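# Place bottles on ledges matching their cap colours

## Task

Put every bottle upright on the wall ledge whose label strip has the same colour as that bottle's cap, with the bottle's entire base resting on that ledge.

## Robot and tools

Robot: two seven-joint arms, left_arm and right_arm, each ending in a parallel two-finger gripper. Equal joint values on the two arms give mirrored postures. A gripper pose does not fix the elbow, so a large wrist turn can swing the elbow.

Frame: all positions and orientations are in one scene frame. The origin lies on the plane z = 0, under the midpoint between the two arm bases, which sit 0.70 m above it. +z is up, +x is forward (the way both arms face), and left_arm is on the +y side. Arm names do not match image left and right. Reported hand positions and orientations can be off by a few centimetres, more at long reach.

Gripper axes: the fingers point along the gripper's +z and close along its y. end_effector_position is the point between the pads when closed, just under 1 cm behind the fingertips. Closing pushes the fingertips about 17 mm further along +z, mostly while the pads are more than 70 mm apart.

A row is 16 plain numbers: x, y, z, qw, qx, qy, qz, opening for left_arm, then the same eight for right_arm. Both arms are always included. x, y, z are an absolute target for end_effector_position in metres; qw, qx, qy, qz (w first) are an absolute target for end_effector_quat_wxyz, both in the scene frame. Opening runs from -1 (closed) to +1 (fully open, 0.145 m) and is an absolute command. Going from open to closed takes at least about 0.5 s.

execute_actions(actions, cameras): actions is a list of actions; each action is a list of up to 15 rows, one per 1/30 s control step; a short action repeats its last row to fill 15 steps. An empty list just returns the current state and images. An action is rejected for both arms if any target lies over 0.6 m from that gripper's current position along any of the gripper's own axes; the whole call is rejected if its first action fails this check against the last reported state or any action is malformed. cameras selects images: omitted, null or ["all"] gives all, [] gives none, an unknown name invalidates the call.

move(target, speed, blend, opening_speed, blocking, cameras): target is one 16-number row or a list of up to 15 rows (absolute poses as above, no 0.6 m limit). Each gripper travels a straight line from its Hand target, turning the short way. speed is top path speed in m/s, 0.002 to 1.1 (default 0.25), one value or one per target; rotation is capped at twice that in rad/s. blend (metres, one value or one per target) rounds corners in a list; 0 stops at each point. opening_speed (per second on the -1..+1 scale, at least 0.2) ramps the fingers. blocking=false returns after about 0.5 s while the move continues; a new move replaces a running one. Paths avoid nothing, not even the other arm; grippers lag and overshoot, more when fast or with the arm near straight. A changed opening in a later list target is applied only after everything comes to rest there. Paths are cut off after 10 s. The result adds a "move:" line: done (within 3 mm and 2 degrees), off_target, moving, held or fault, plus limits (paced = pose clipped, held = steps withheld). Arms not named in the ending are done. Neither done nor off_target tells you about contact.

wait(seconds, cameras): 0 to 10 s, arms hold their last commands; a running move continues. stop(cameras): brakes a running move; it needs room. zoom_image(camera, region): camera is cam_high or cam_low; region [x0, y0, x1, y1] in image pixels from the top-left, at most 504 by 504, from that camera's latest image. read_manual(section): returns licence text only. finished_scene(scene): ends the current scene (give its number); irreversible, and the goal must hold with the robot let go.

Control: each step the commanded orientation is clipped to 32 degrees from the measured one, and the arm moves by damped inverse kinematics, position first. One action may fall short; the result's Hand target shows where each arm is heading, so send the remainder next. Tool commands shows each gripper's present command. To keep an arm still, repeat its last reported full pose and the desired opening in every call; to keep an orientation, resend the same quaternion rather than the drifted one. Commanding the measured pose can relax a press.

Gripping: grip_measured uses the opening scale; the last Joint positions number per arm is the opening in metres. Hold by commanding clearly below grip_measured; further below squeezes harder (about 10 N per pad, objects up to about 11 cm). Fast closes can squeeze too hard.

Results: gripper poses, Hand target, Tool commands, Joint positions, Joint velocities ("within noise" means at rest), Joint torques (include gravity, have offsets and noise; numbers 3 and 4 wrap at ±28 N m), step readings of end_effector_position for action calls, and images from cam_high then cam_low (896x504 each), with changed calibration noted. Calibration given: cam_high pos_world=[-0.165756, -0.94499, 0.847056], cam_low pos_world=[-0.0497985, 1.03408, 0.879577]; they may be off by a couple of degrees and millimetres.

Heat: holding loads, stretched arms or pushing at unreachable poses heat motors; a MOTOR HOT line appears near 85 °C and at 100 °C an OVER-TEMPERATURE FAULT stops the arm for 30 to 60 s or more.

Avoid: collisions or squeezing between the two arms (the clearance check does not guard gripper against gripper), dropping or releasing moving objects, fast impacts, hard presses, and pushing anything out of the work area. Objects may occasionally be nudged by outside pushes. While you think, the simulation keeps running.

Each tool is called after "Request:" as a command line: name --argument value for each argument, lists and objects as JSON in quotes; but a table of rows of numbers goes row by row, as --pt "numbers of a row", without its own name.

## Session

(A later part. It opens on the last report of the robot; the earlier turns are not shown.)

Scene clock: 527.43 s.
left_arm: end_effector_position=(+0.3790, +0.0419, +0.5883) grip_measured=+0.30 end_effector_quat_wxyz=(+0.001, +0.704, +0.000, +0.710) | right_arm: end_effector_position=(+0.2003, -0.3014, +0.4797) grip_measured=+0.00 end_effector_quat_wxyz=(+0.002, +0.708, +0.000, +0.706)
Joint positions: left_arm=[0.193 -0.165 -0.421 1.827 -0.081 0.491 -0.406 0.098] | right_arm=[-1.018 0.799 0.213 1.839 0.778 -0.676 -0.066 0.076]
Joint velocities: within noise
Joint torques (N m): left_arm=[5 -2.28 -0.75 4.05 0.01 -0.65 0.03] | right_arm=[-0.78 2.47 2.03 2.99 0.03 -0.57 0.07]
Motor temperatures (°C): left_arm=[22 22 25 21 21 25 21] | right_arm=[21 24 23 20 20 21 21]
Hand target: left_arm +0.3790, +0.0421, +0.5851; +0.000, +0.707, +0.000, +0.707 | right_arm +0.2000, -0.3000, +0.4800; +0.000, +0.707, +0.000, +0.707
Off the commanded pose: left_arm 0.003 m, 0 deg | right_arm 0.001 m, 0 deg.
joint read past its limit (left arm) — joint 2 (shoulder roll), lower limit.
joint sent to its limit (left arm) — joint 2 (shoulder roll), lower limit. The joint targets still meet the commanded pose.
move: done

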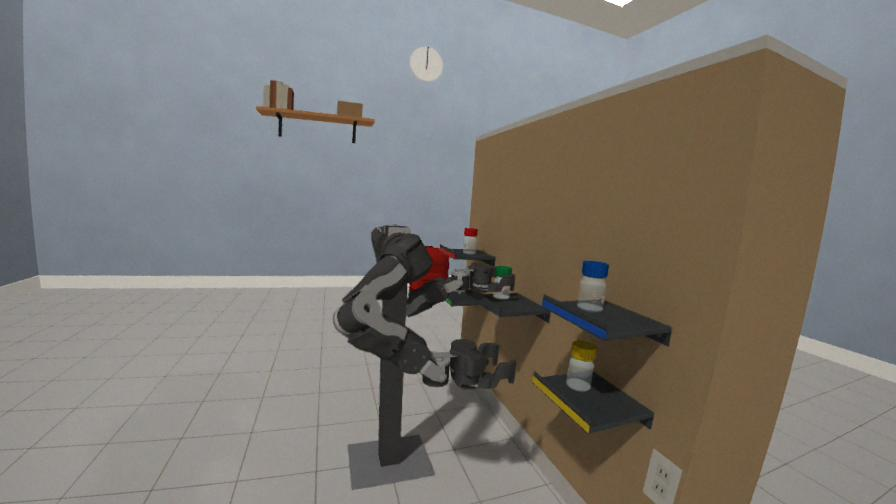

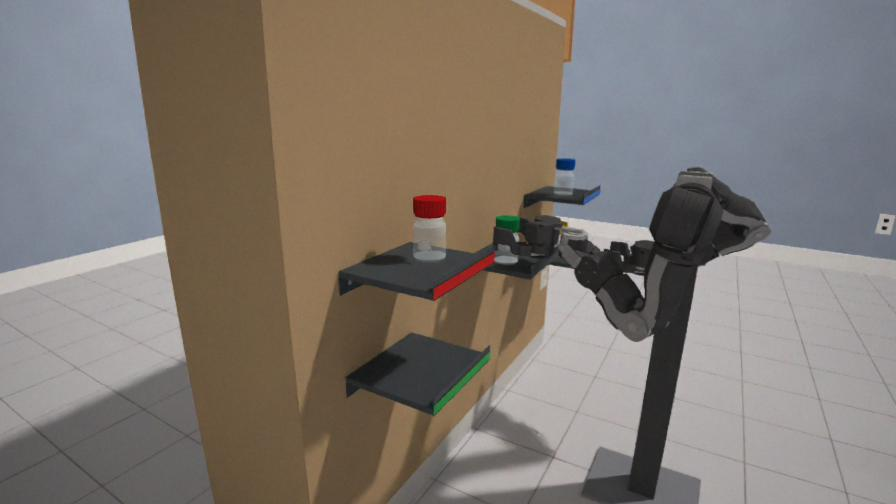

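Request:
move --pt "0.379 0.042 0.585 0 0.7071 0 0.7071 -0.6 0.20 -0.30 0.48 0 0.7071 0 0.7071 0" --pt "0.379 0.042 0.635 0 0.7071 0 0.7071 -0.6 0.20 -0.30 0.48 0 0.7071 0 0.7071 0" --pt "0.26 0.05 0.635 0 0.7071 0 0.7071 -0.6 0.20 -0.30 0.48 0 0.7071 0 0.7071 0" --pt "0.20 0.15 0.55 0 0.7071 0 0.7071 -0.6 0.20 -0.30 0.48 0 0.7071 0 0.7071 0" --pt "0.20 0.24 0.48 0 0.7071 0 0.7071 -0.6 0.20 -0.30 0.48 0 0.7071 0 0.7071 0" --pt "0.24 0.33 0.53 0 0.7071 0 0.7071 -0.6 0.20 -0.30 0.48 0 0.7071 0 0.7071 0" --speed '[0.05,0.07,0.15,0.2,0.2,0.2]' --blend '[0,0.01,0.02,0.02,0.02,0]' --opening_speed 1.2

Request:
zoom_image --camera "cam_low" --region '[340, 220, 620, 420]'

Scene clock: 545.77 s.
left_arm: end_effector_position=(+0.2396, +0.3308, +0.5287) grip_measured=-0.27 end_effector_quat_wxyz=(-0.002, +0.710, +0.001, +0.705) | right_arm: end_effector_position=(+0.2003, -0.3014, +0.4797) grip_measured=+0.00 end_effector_quat_wxyz=(+0.002, +0.708, +0.000, +0.706)
Joint positions: left_arm=[-1.249 1.129 0.472 1.895 1.092 -0.68 -0.14 0.056] | right_arm=[-1.018 0.799 0.213 1.839 0.778 -0.676 -0.066 0.076]
Joint velocities: within noise
Joint torques (N m): left_arm=[1.12 2.44 2.32 2.39 0.09 -0.82 0.24] | right_arm=[-0.54 2.44 2.07 3.02 0.02 -0.55 0.07]
Motor temperatures (°C): left_arm=[23 22 24 22 21 25 21] | right_arm=[21 24 23 20 20 21 21]
Hand target: left_arm +0.2400, +0.3299, +0.5300; +0.000, +0.707, +0.000, +0.707 | right_arm +0.2000, -0.3000, +0.4800; +0.000, +0.707, +0.000, +0.707
Off the commanded pose: left_arm 0.002 m, 0 deg | right_arm 0.001 m, 0 deg.
move: done

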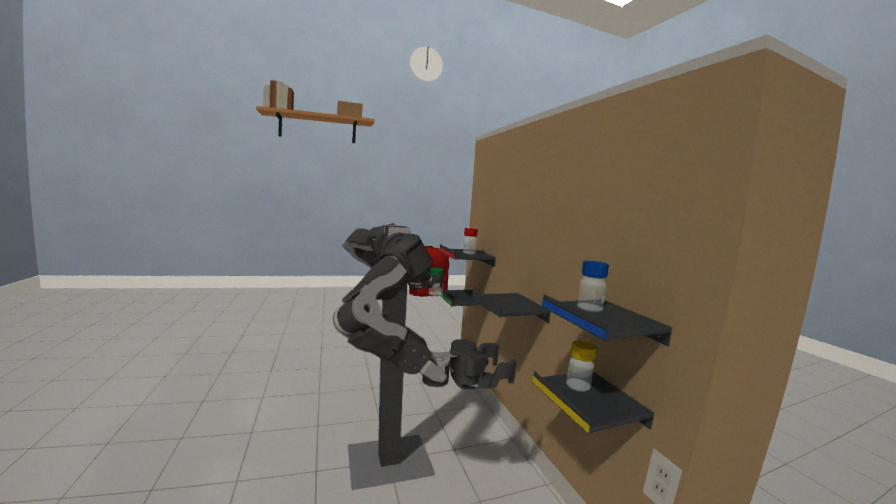

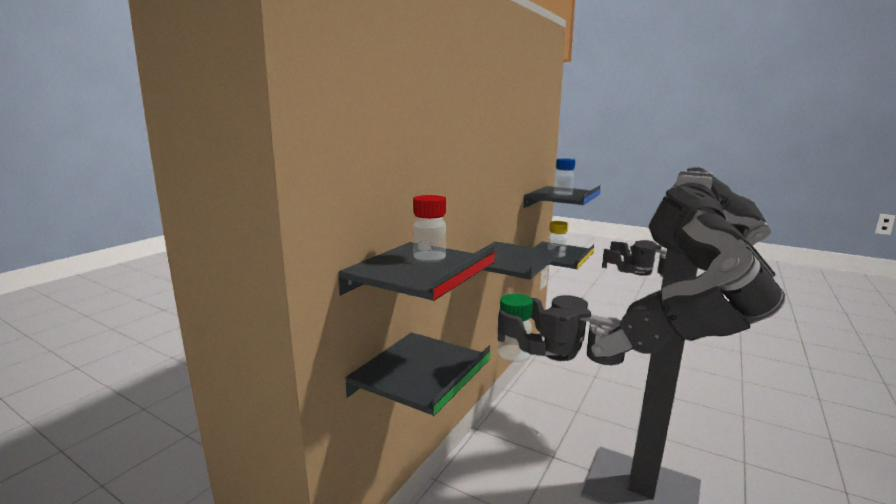

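Scaled by 1.800 from the camera's 896x504 image, which has a finer 1280x720 frame.

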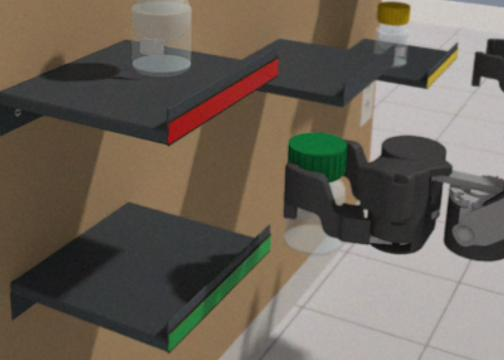

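Request:
move --pt "0.30 0.345 0.530 0 0.7071 0 0.7071 -0.6 0.20 -0.30 0.48 0 0.7071 0 0.7071 0" --pt "0.386 0.36 0.522 0 0.7071 0 0.7071 -0.6 0.20 -0.30 0.48 0 0.7071 0 0.7071 0" --pt "0.386 0.36 0.506 0 0.7071 0 0.7071 -0.6 0.20 -0.30 0.48 0 0.7071 0 0.7071 0" --speed '[0.13,0.13,0.05]' --blend '[0.01,0,0]'

Request:
zoom_image --camera "cam_low" --region '[340, 220, 520, 420]'

Scene clock: 558.73 s.
left_arm: end_effector_position=(+0.3852, +0.3613, +0.5040) grip_measured=-0.27 end_effector_quat_wxyz=(-0.002, +0.712, +0.001, +0.702) | right_arm: end_effector_position=(+0.2003, -0.3014, +0.4797) grip_measured=+0.00 end_effector_quat_wxyz=(+0.002, +0.708, +0.000, +0.706)
Joint positions: left_arm=[0.179 1.014 -0.423 1.212 1.097 -0.347 0.095 0.056] | right_arm=[-1.018 0.799 0.213 1.839 0.778 -0.676 -0.066 0.076]
Joint velocities: within noise
Joint torques (N m): left_arm=[6.47 6.08 2.97 2.43 0.15 -0.96 0.23] | right_arm=[-0.46 2.52 1.99 3.03 0.01 -0.58 0.06]
Motor temperatures (°C): left_arm=[22 22 24 22 21 26 21] | right_arm=[21 24 23 20 20 21 21]
Hand target: left_arm +0.3860, +0.3600, +0.5061; +0.000, +0.707, +0.000, +0.707 | right_arm +0.2000, -0.3000, +0.4800; +0.000, +0.707, +0.000, +0.707
Off the commanded pose: left_arm 0.003 m, 1 deg | right_arm 0.001 m, 0 deg.
move: done

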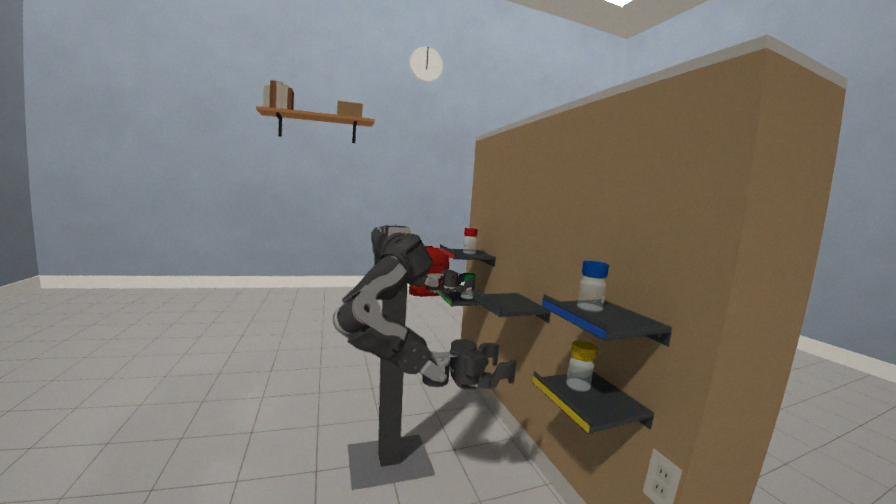

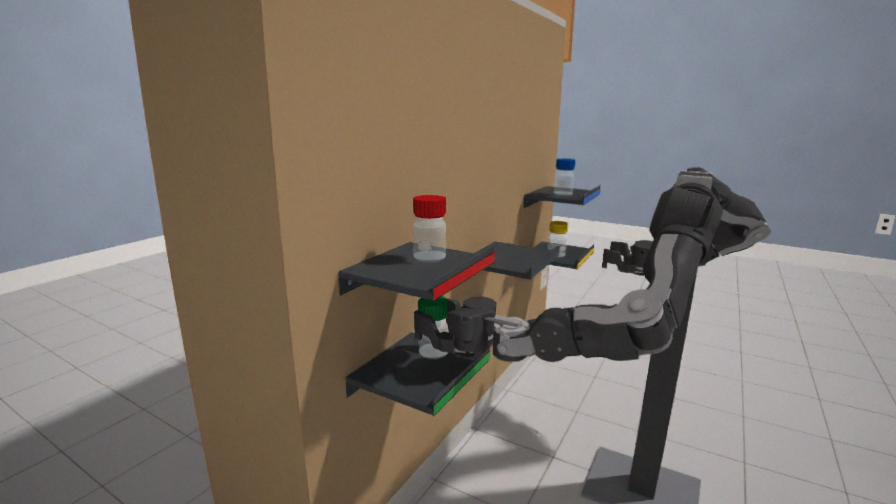

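Scaled by 2.520 from the camera's 896x504 image, which has a finer 1280x720 frame.

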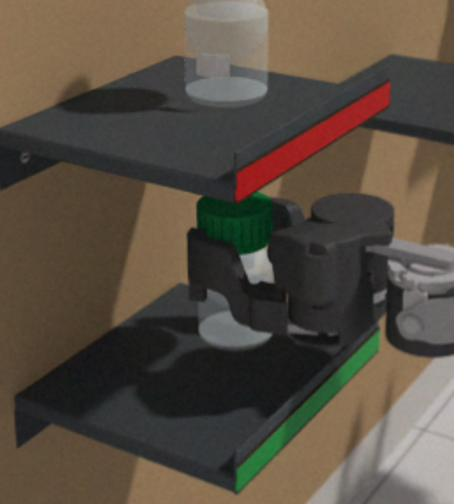

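Request:
move --pt "0.386 0.36 0.500 0 0.7071 0 0.7071 -0.6 0.20 -0.30 0.48 0 0.7071 0 0.7071 0" --speed 0.03 --cameras '[]'

Request:
move --pt "0.386 0.36 0.496 0 0.7071 0 0.7071 -0.6 0.20 -0.30 0.48 0 0.7071 0 0.7071 0" --speed 0.03 --cameras '[]'

Request:
move --pt "0.386 0.36 0.492 0 0.7071 0 0.7071 -0.6 0.20 -0.30 0.48 0 0.7071 0 0.7071 0" --speed 0.03

Request:
zoom_image --camera "cam_low" --region '[340, 220, 520, 420]'

Scene clock: 567.07 s.
left_arm: end_effector_position=(+0.3856, +0.3616, +0.5008) grip_measured=-0.27 end_effector_quat_wxyz=(-0.002, +0.708, +0.001, +0.706) | right_arm: end_effector_position=(+0.2003, -0.3014, +0.4797) grip_measured=+0.00 end_effector_quat_wxyz=(+0.002, +0.708, +0.000, +0.706)
Joint positions: left_arm=[0.184 0.995 -0.423 1.188 1.086 -0.364 0.108 0.056] | right_arm=[-1.018 0.799 0.213 1.839 0.778 -0.676 -0.066 0.076]
Joint velocities: within noise
Joint torques (N m): left_arm=[6.34 5.74 2.36 2.02 0.15 -0.79 0.23] | right_arm=[-0.62 2.57 2 2.99 0.03 -0.55 0.07]
Motor temperatures (°C): left_arm=[23 23 25 22 21 26 21] | right_arm=[21 24 23 20 20 21 21]
Hand target: left_arm +0.3860, +0.3599, +0.5001; +0.000, +0.707, +0.000, +0.707 | right_arm +0.2000, -0.3000, +0.4800; +0.000, +0.707, +0.000, +0.707
Off the commanded pose: left_arm 0.002 m, 0 deg | right_arm 0.001 m, 0 deg.
move: done
No camera images: "cameras" was empty.

Scene clock: 567.77 s.
left_arm: end_effector_position=(+0.3862, +0.3621, +0.5003) grip_measured=-0.27 end_effector_quat_wxyz=(-0.003, +0.703, +0.001, +0.711) | right_arm: end_effector_position=(+0.2003, -0.3014, +0.4797) grip_measured=+0.00 end_effector_quat_wxyz=(+0.002, +0.708, +0.000, +0.706)
Joint positions: left_arm=[0.191 0.984 -0.425 1.172 1.082 -0.382 0.116 0.056] | right_arm=[-1.018 0.799 0.213 1.839 0.778 -0.676 -0.066 0.076]
Joint velocities: within noise
Joint torques (N m): left_arm=[6 5.6 1.57 1.85 0.12 -0.6 0.2] | right_arm=[-0.59 2.47 1.98 3.11 0.03 -0.56 0.07]
Motor temperatures (°C): left_arm=[23 23 25 22 21 26 21] | right_arm=[21 24 23 20 20 21 21]
Hand target: left_arm +0.3859, +0.3600, +0.4960; +0.000, +0.707, +0.000, +0.707 | right_arm +0.2000, -0.3000, +0.4800; +0.000, +0.707, +0.000, +0.707
Off the commanded pose: left_arm 0.005 m, 1 deg | right_arm 0.001 m, 0 deg.
move: off_target (left_arm)
No camera images: "cameras" was empty.

Scene clock: 568.60 s.
left_arm: end_effector_position=(+0.3869, +0.3621, +0.5000) grip_measured=-0.27 end_effector_quat_wxyz=(-0.003, +0.698, +0.000, +0.716) | right_arm: end_effector_position=(+0.2003, -0.3014, +0.4797) grip_measured=+0.00 end_effector_quat_wxyz=(+0.002, +0.708, +0.000, +0.706)
Joint positions: left_arm=[0.204 0.979 -0.444 1.154 1.086 -0.409 0.121 0.056] | right_arm=[-1.018 0.799 0.213 1.839 0.778 -0.676 -0.066 0.076]
Joint velocities: within noise
Joint torques (N m): left_arm=[5.21 5.6 1.13 1.63 0.15 -0.22 0.17] | right_arm=[-0.73 2.41 2 3.02 0.03 -0.58 0.09]
Motor temperatures (°C): left_arm=[23 23 24 22 21 26 21] | right_arm=[21 24 23 20 20 21 21]
Hand target: left_arm +0.3858, +0.3600, +0.4921; +0.000, +0.707, +0.000, +0.707 | right_arm +0.2000, -0.3000, +0.4800; +0.000, +0.707, +0.000, +0.707
Off the commanded pose: left_arm 0.008 m, 2 deg | right_arm 0.001 m, 0 deg.
move: off_target (left_arm)

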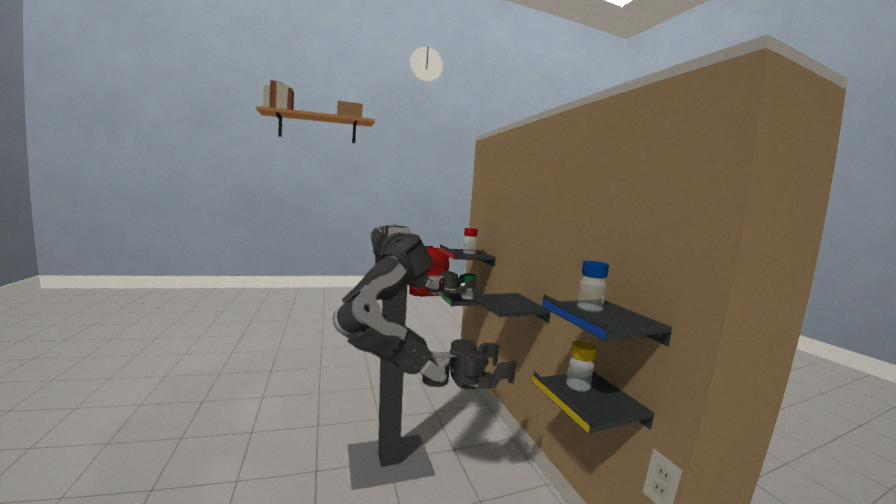

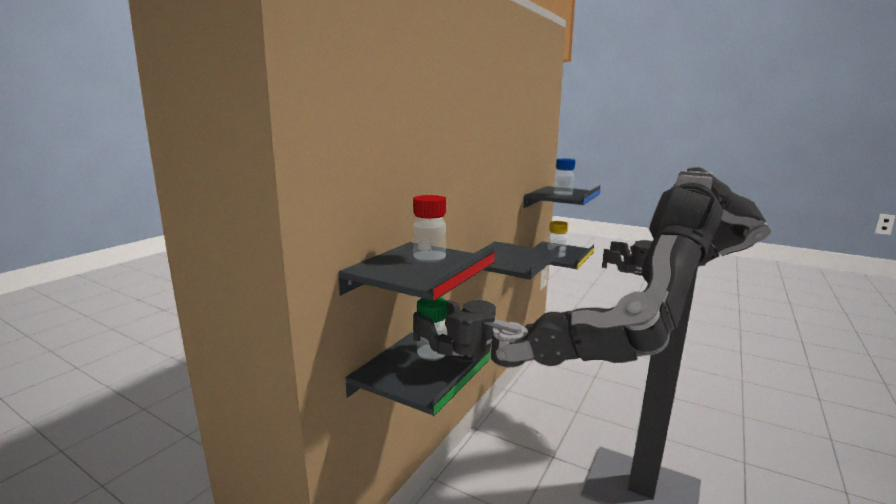

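Scaled by 2.520 from the camera's 896x504 image, which has a finer 1280x720 frame.

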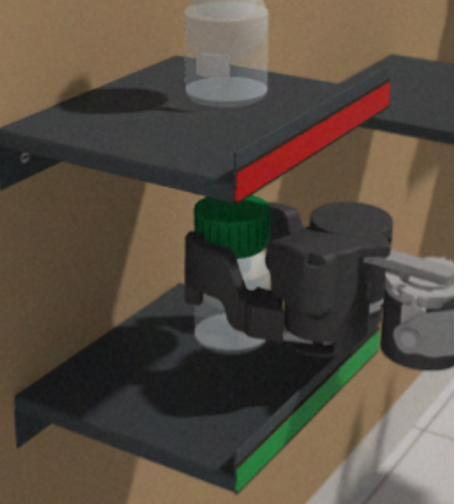

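Request:
move --pt "0.386 0.3605 0.499 0 0.7071 0 0.7071 -0.6 0.20 -0.30 0.48 0 0.7071 0 0.7071 0" --pt "0.386 0.3605 0.499 0 0.7071 0 0.7071 0.15 0.20 -0.30 0.48 0 0.7071 0 0.7071 0" --pt "0.36 0.355 0.501 0 0.7071 0 0.7071 0.15 0.20 -0.30 0.48 0 0.7071 0 0.7071 0" --pt "0.24 0.32 0.51 0 0.7071 0 0.7071 0.15 0.20 -0.30 0.48 0 0.7071 0 0.7071 0" --speed '[0.03,0.05,0.06,0.15]' --opening_speed 0.8

Request:
zoom_image --camera "cam_low" --region '[340, 150, 640, 420]'

Request:
zoom_image --camera "cam_high" --region '[420, 200, 680, 440]'

Scene clock: 585.17 s.
left_arm: end_effector_position=(+0.2397, +0.3200, +0.5097) grip_measured=+0.15 end_effector_quat_wxyz=(+0.001, +0.707, +0.000, +0.707) | right_arm: end_effector_position=(+0.2003, -0.3014, +0.4797) grip_measured=+0.00 end_effector_quat_wxyz=(+0.002, +0.708, +0.000, +0.706)
Joint positions: left_arm=[-1.118 1.192 0.241 1.853 1.024 -0.777 -0.245 0.087] | right_arm=[-1.018 0.799 0.213 1.839 0.778 -0.676 -0.066 0.076]
Joint velocities: within noise
Joint torques (N m): left_arm=[1.09 3.18 2.36 2.74 0 -0.56 -0.01] | right_arm=[-0.83 2.57 1.91 3.08 0.04 -0.54 0.08]
Motor temperatures (°C): left_arm=[23 24 24 21 21 25 21] | right_arm=[21 24 23 20 20 21 21]
Hand target: left_arm +0.2400, +0.3201, +0.5100; +0.000, +0.707, +0.000, +0.707 | right_arm +0.2000, -0.3000, +0.4800; +0.000, +0.707, +0.000, +0.707
Off the commanded pose: left_arm 0.000 m, 0 deg | right_arm 0.001 m, 0 deg.
move: done

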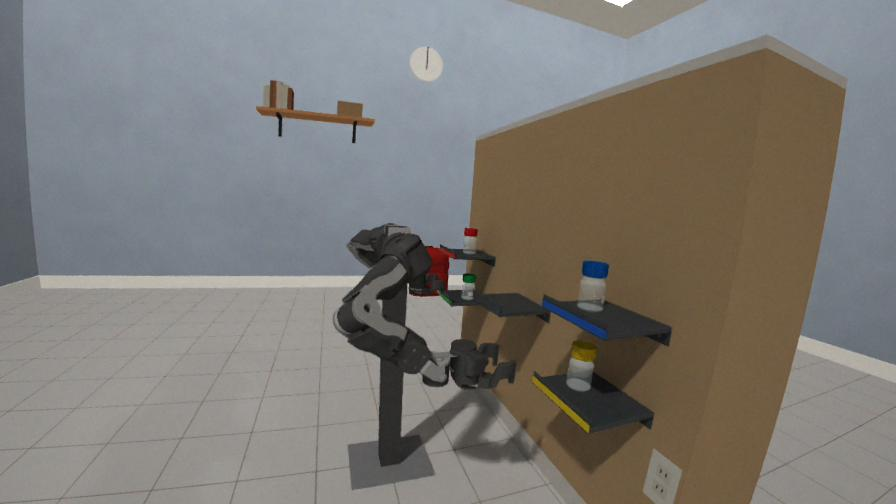

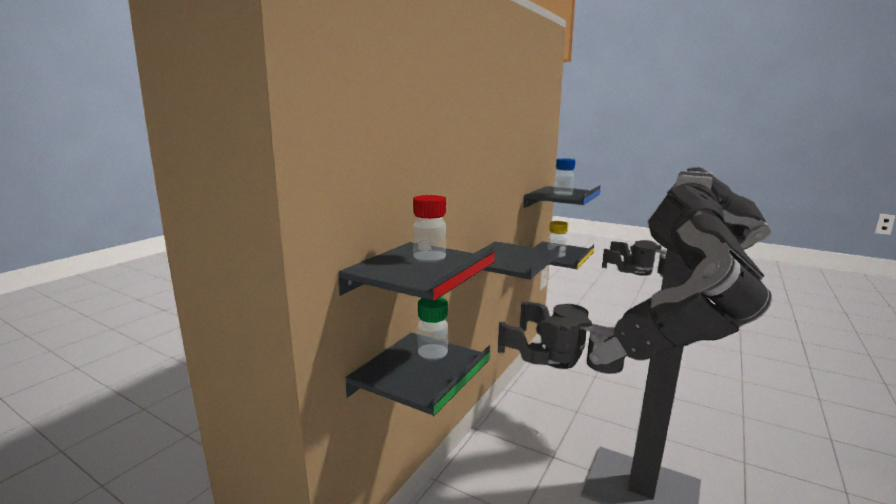

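Scaled by 1.680 from the camera's 896x504 image, which has a finer 1280x720 frame.

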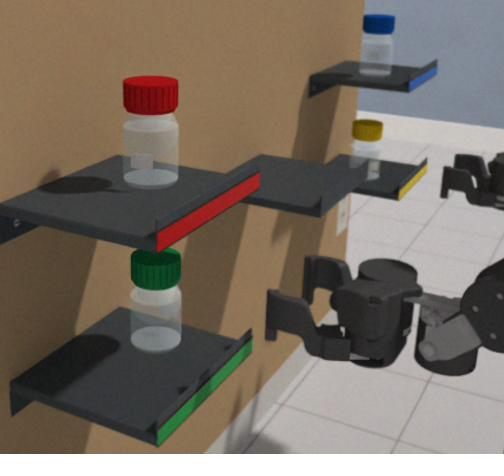

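Scaled by 1.938 from the camera's 896x504 image, which has a finer 1280x720 frame.

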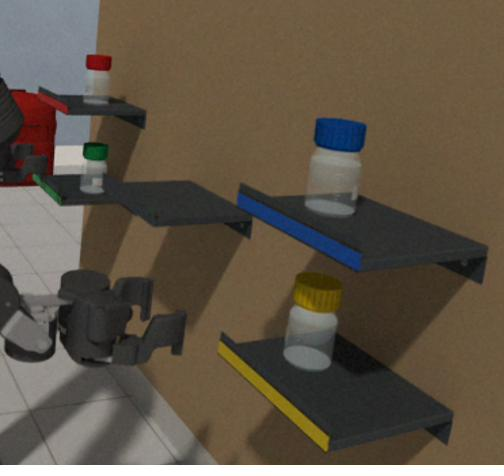

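All bottles stand on their matching ledges.

Request:
finished_scene --scene 2

The scene is finished: the task was done.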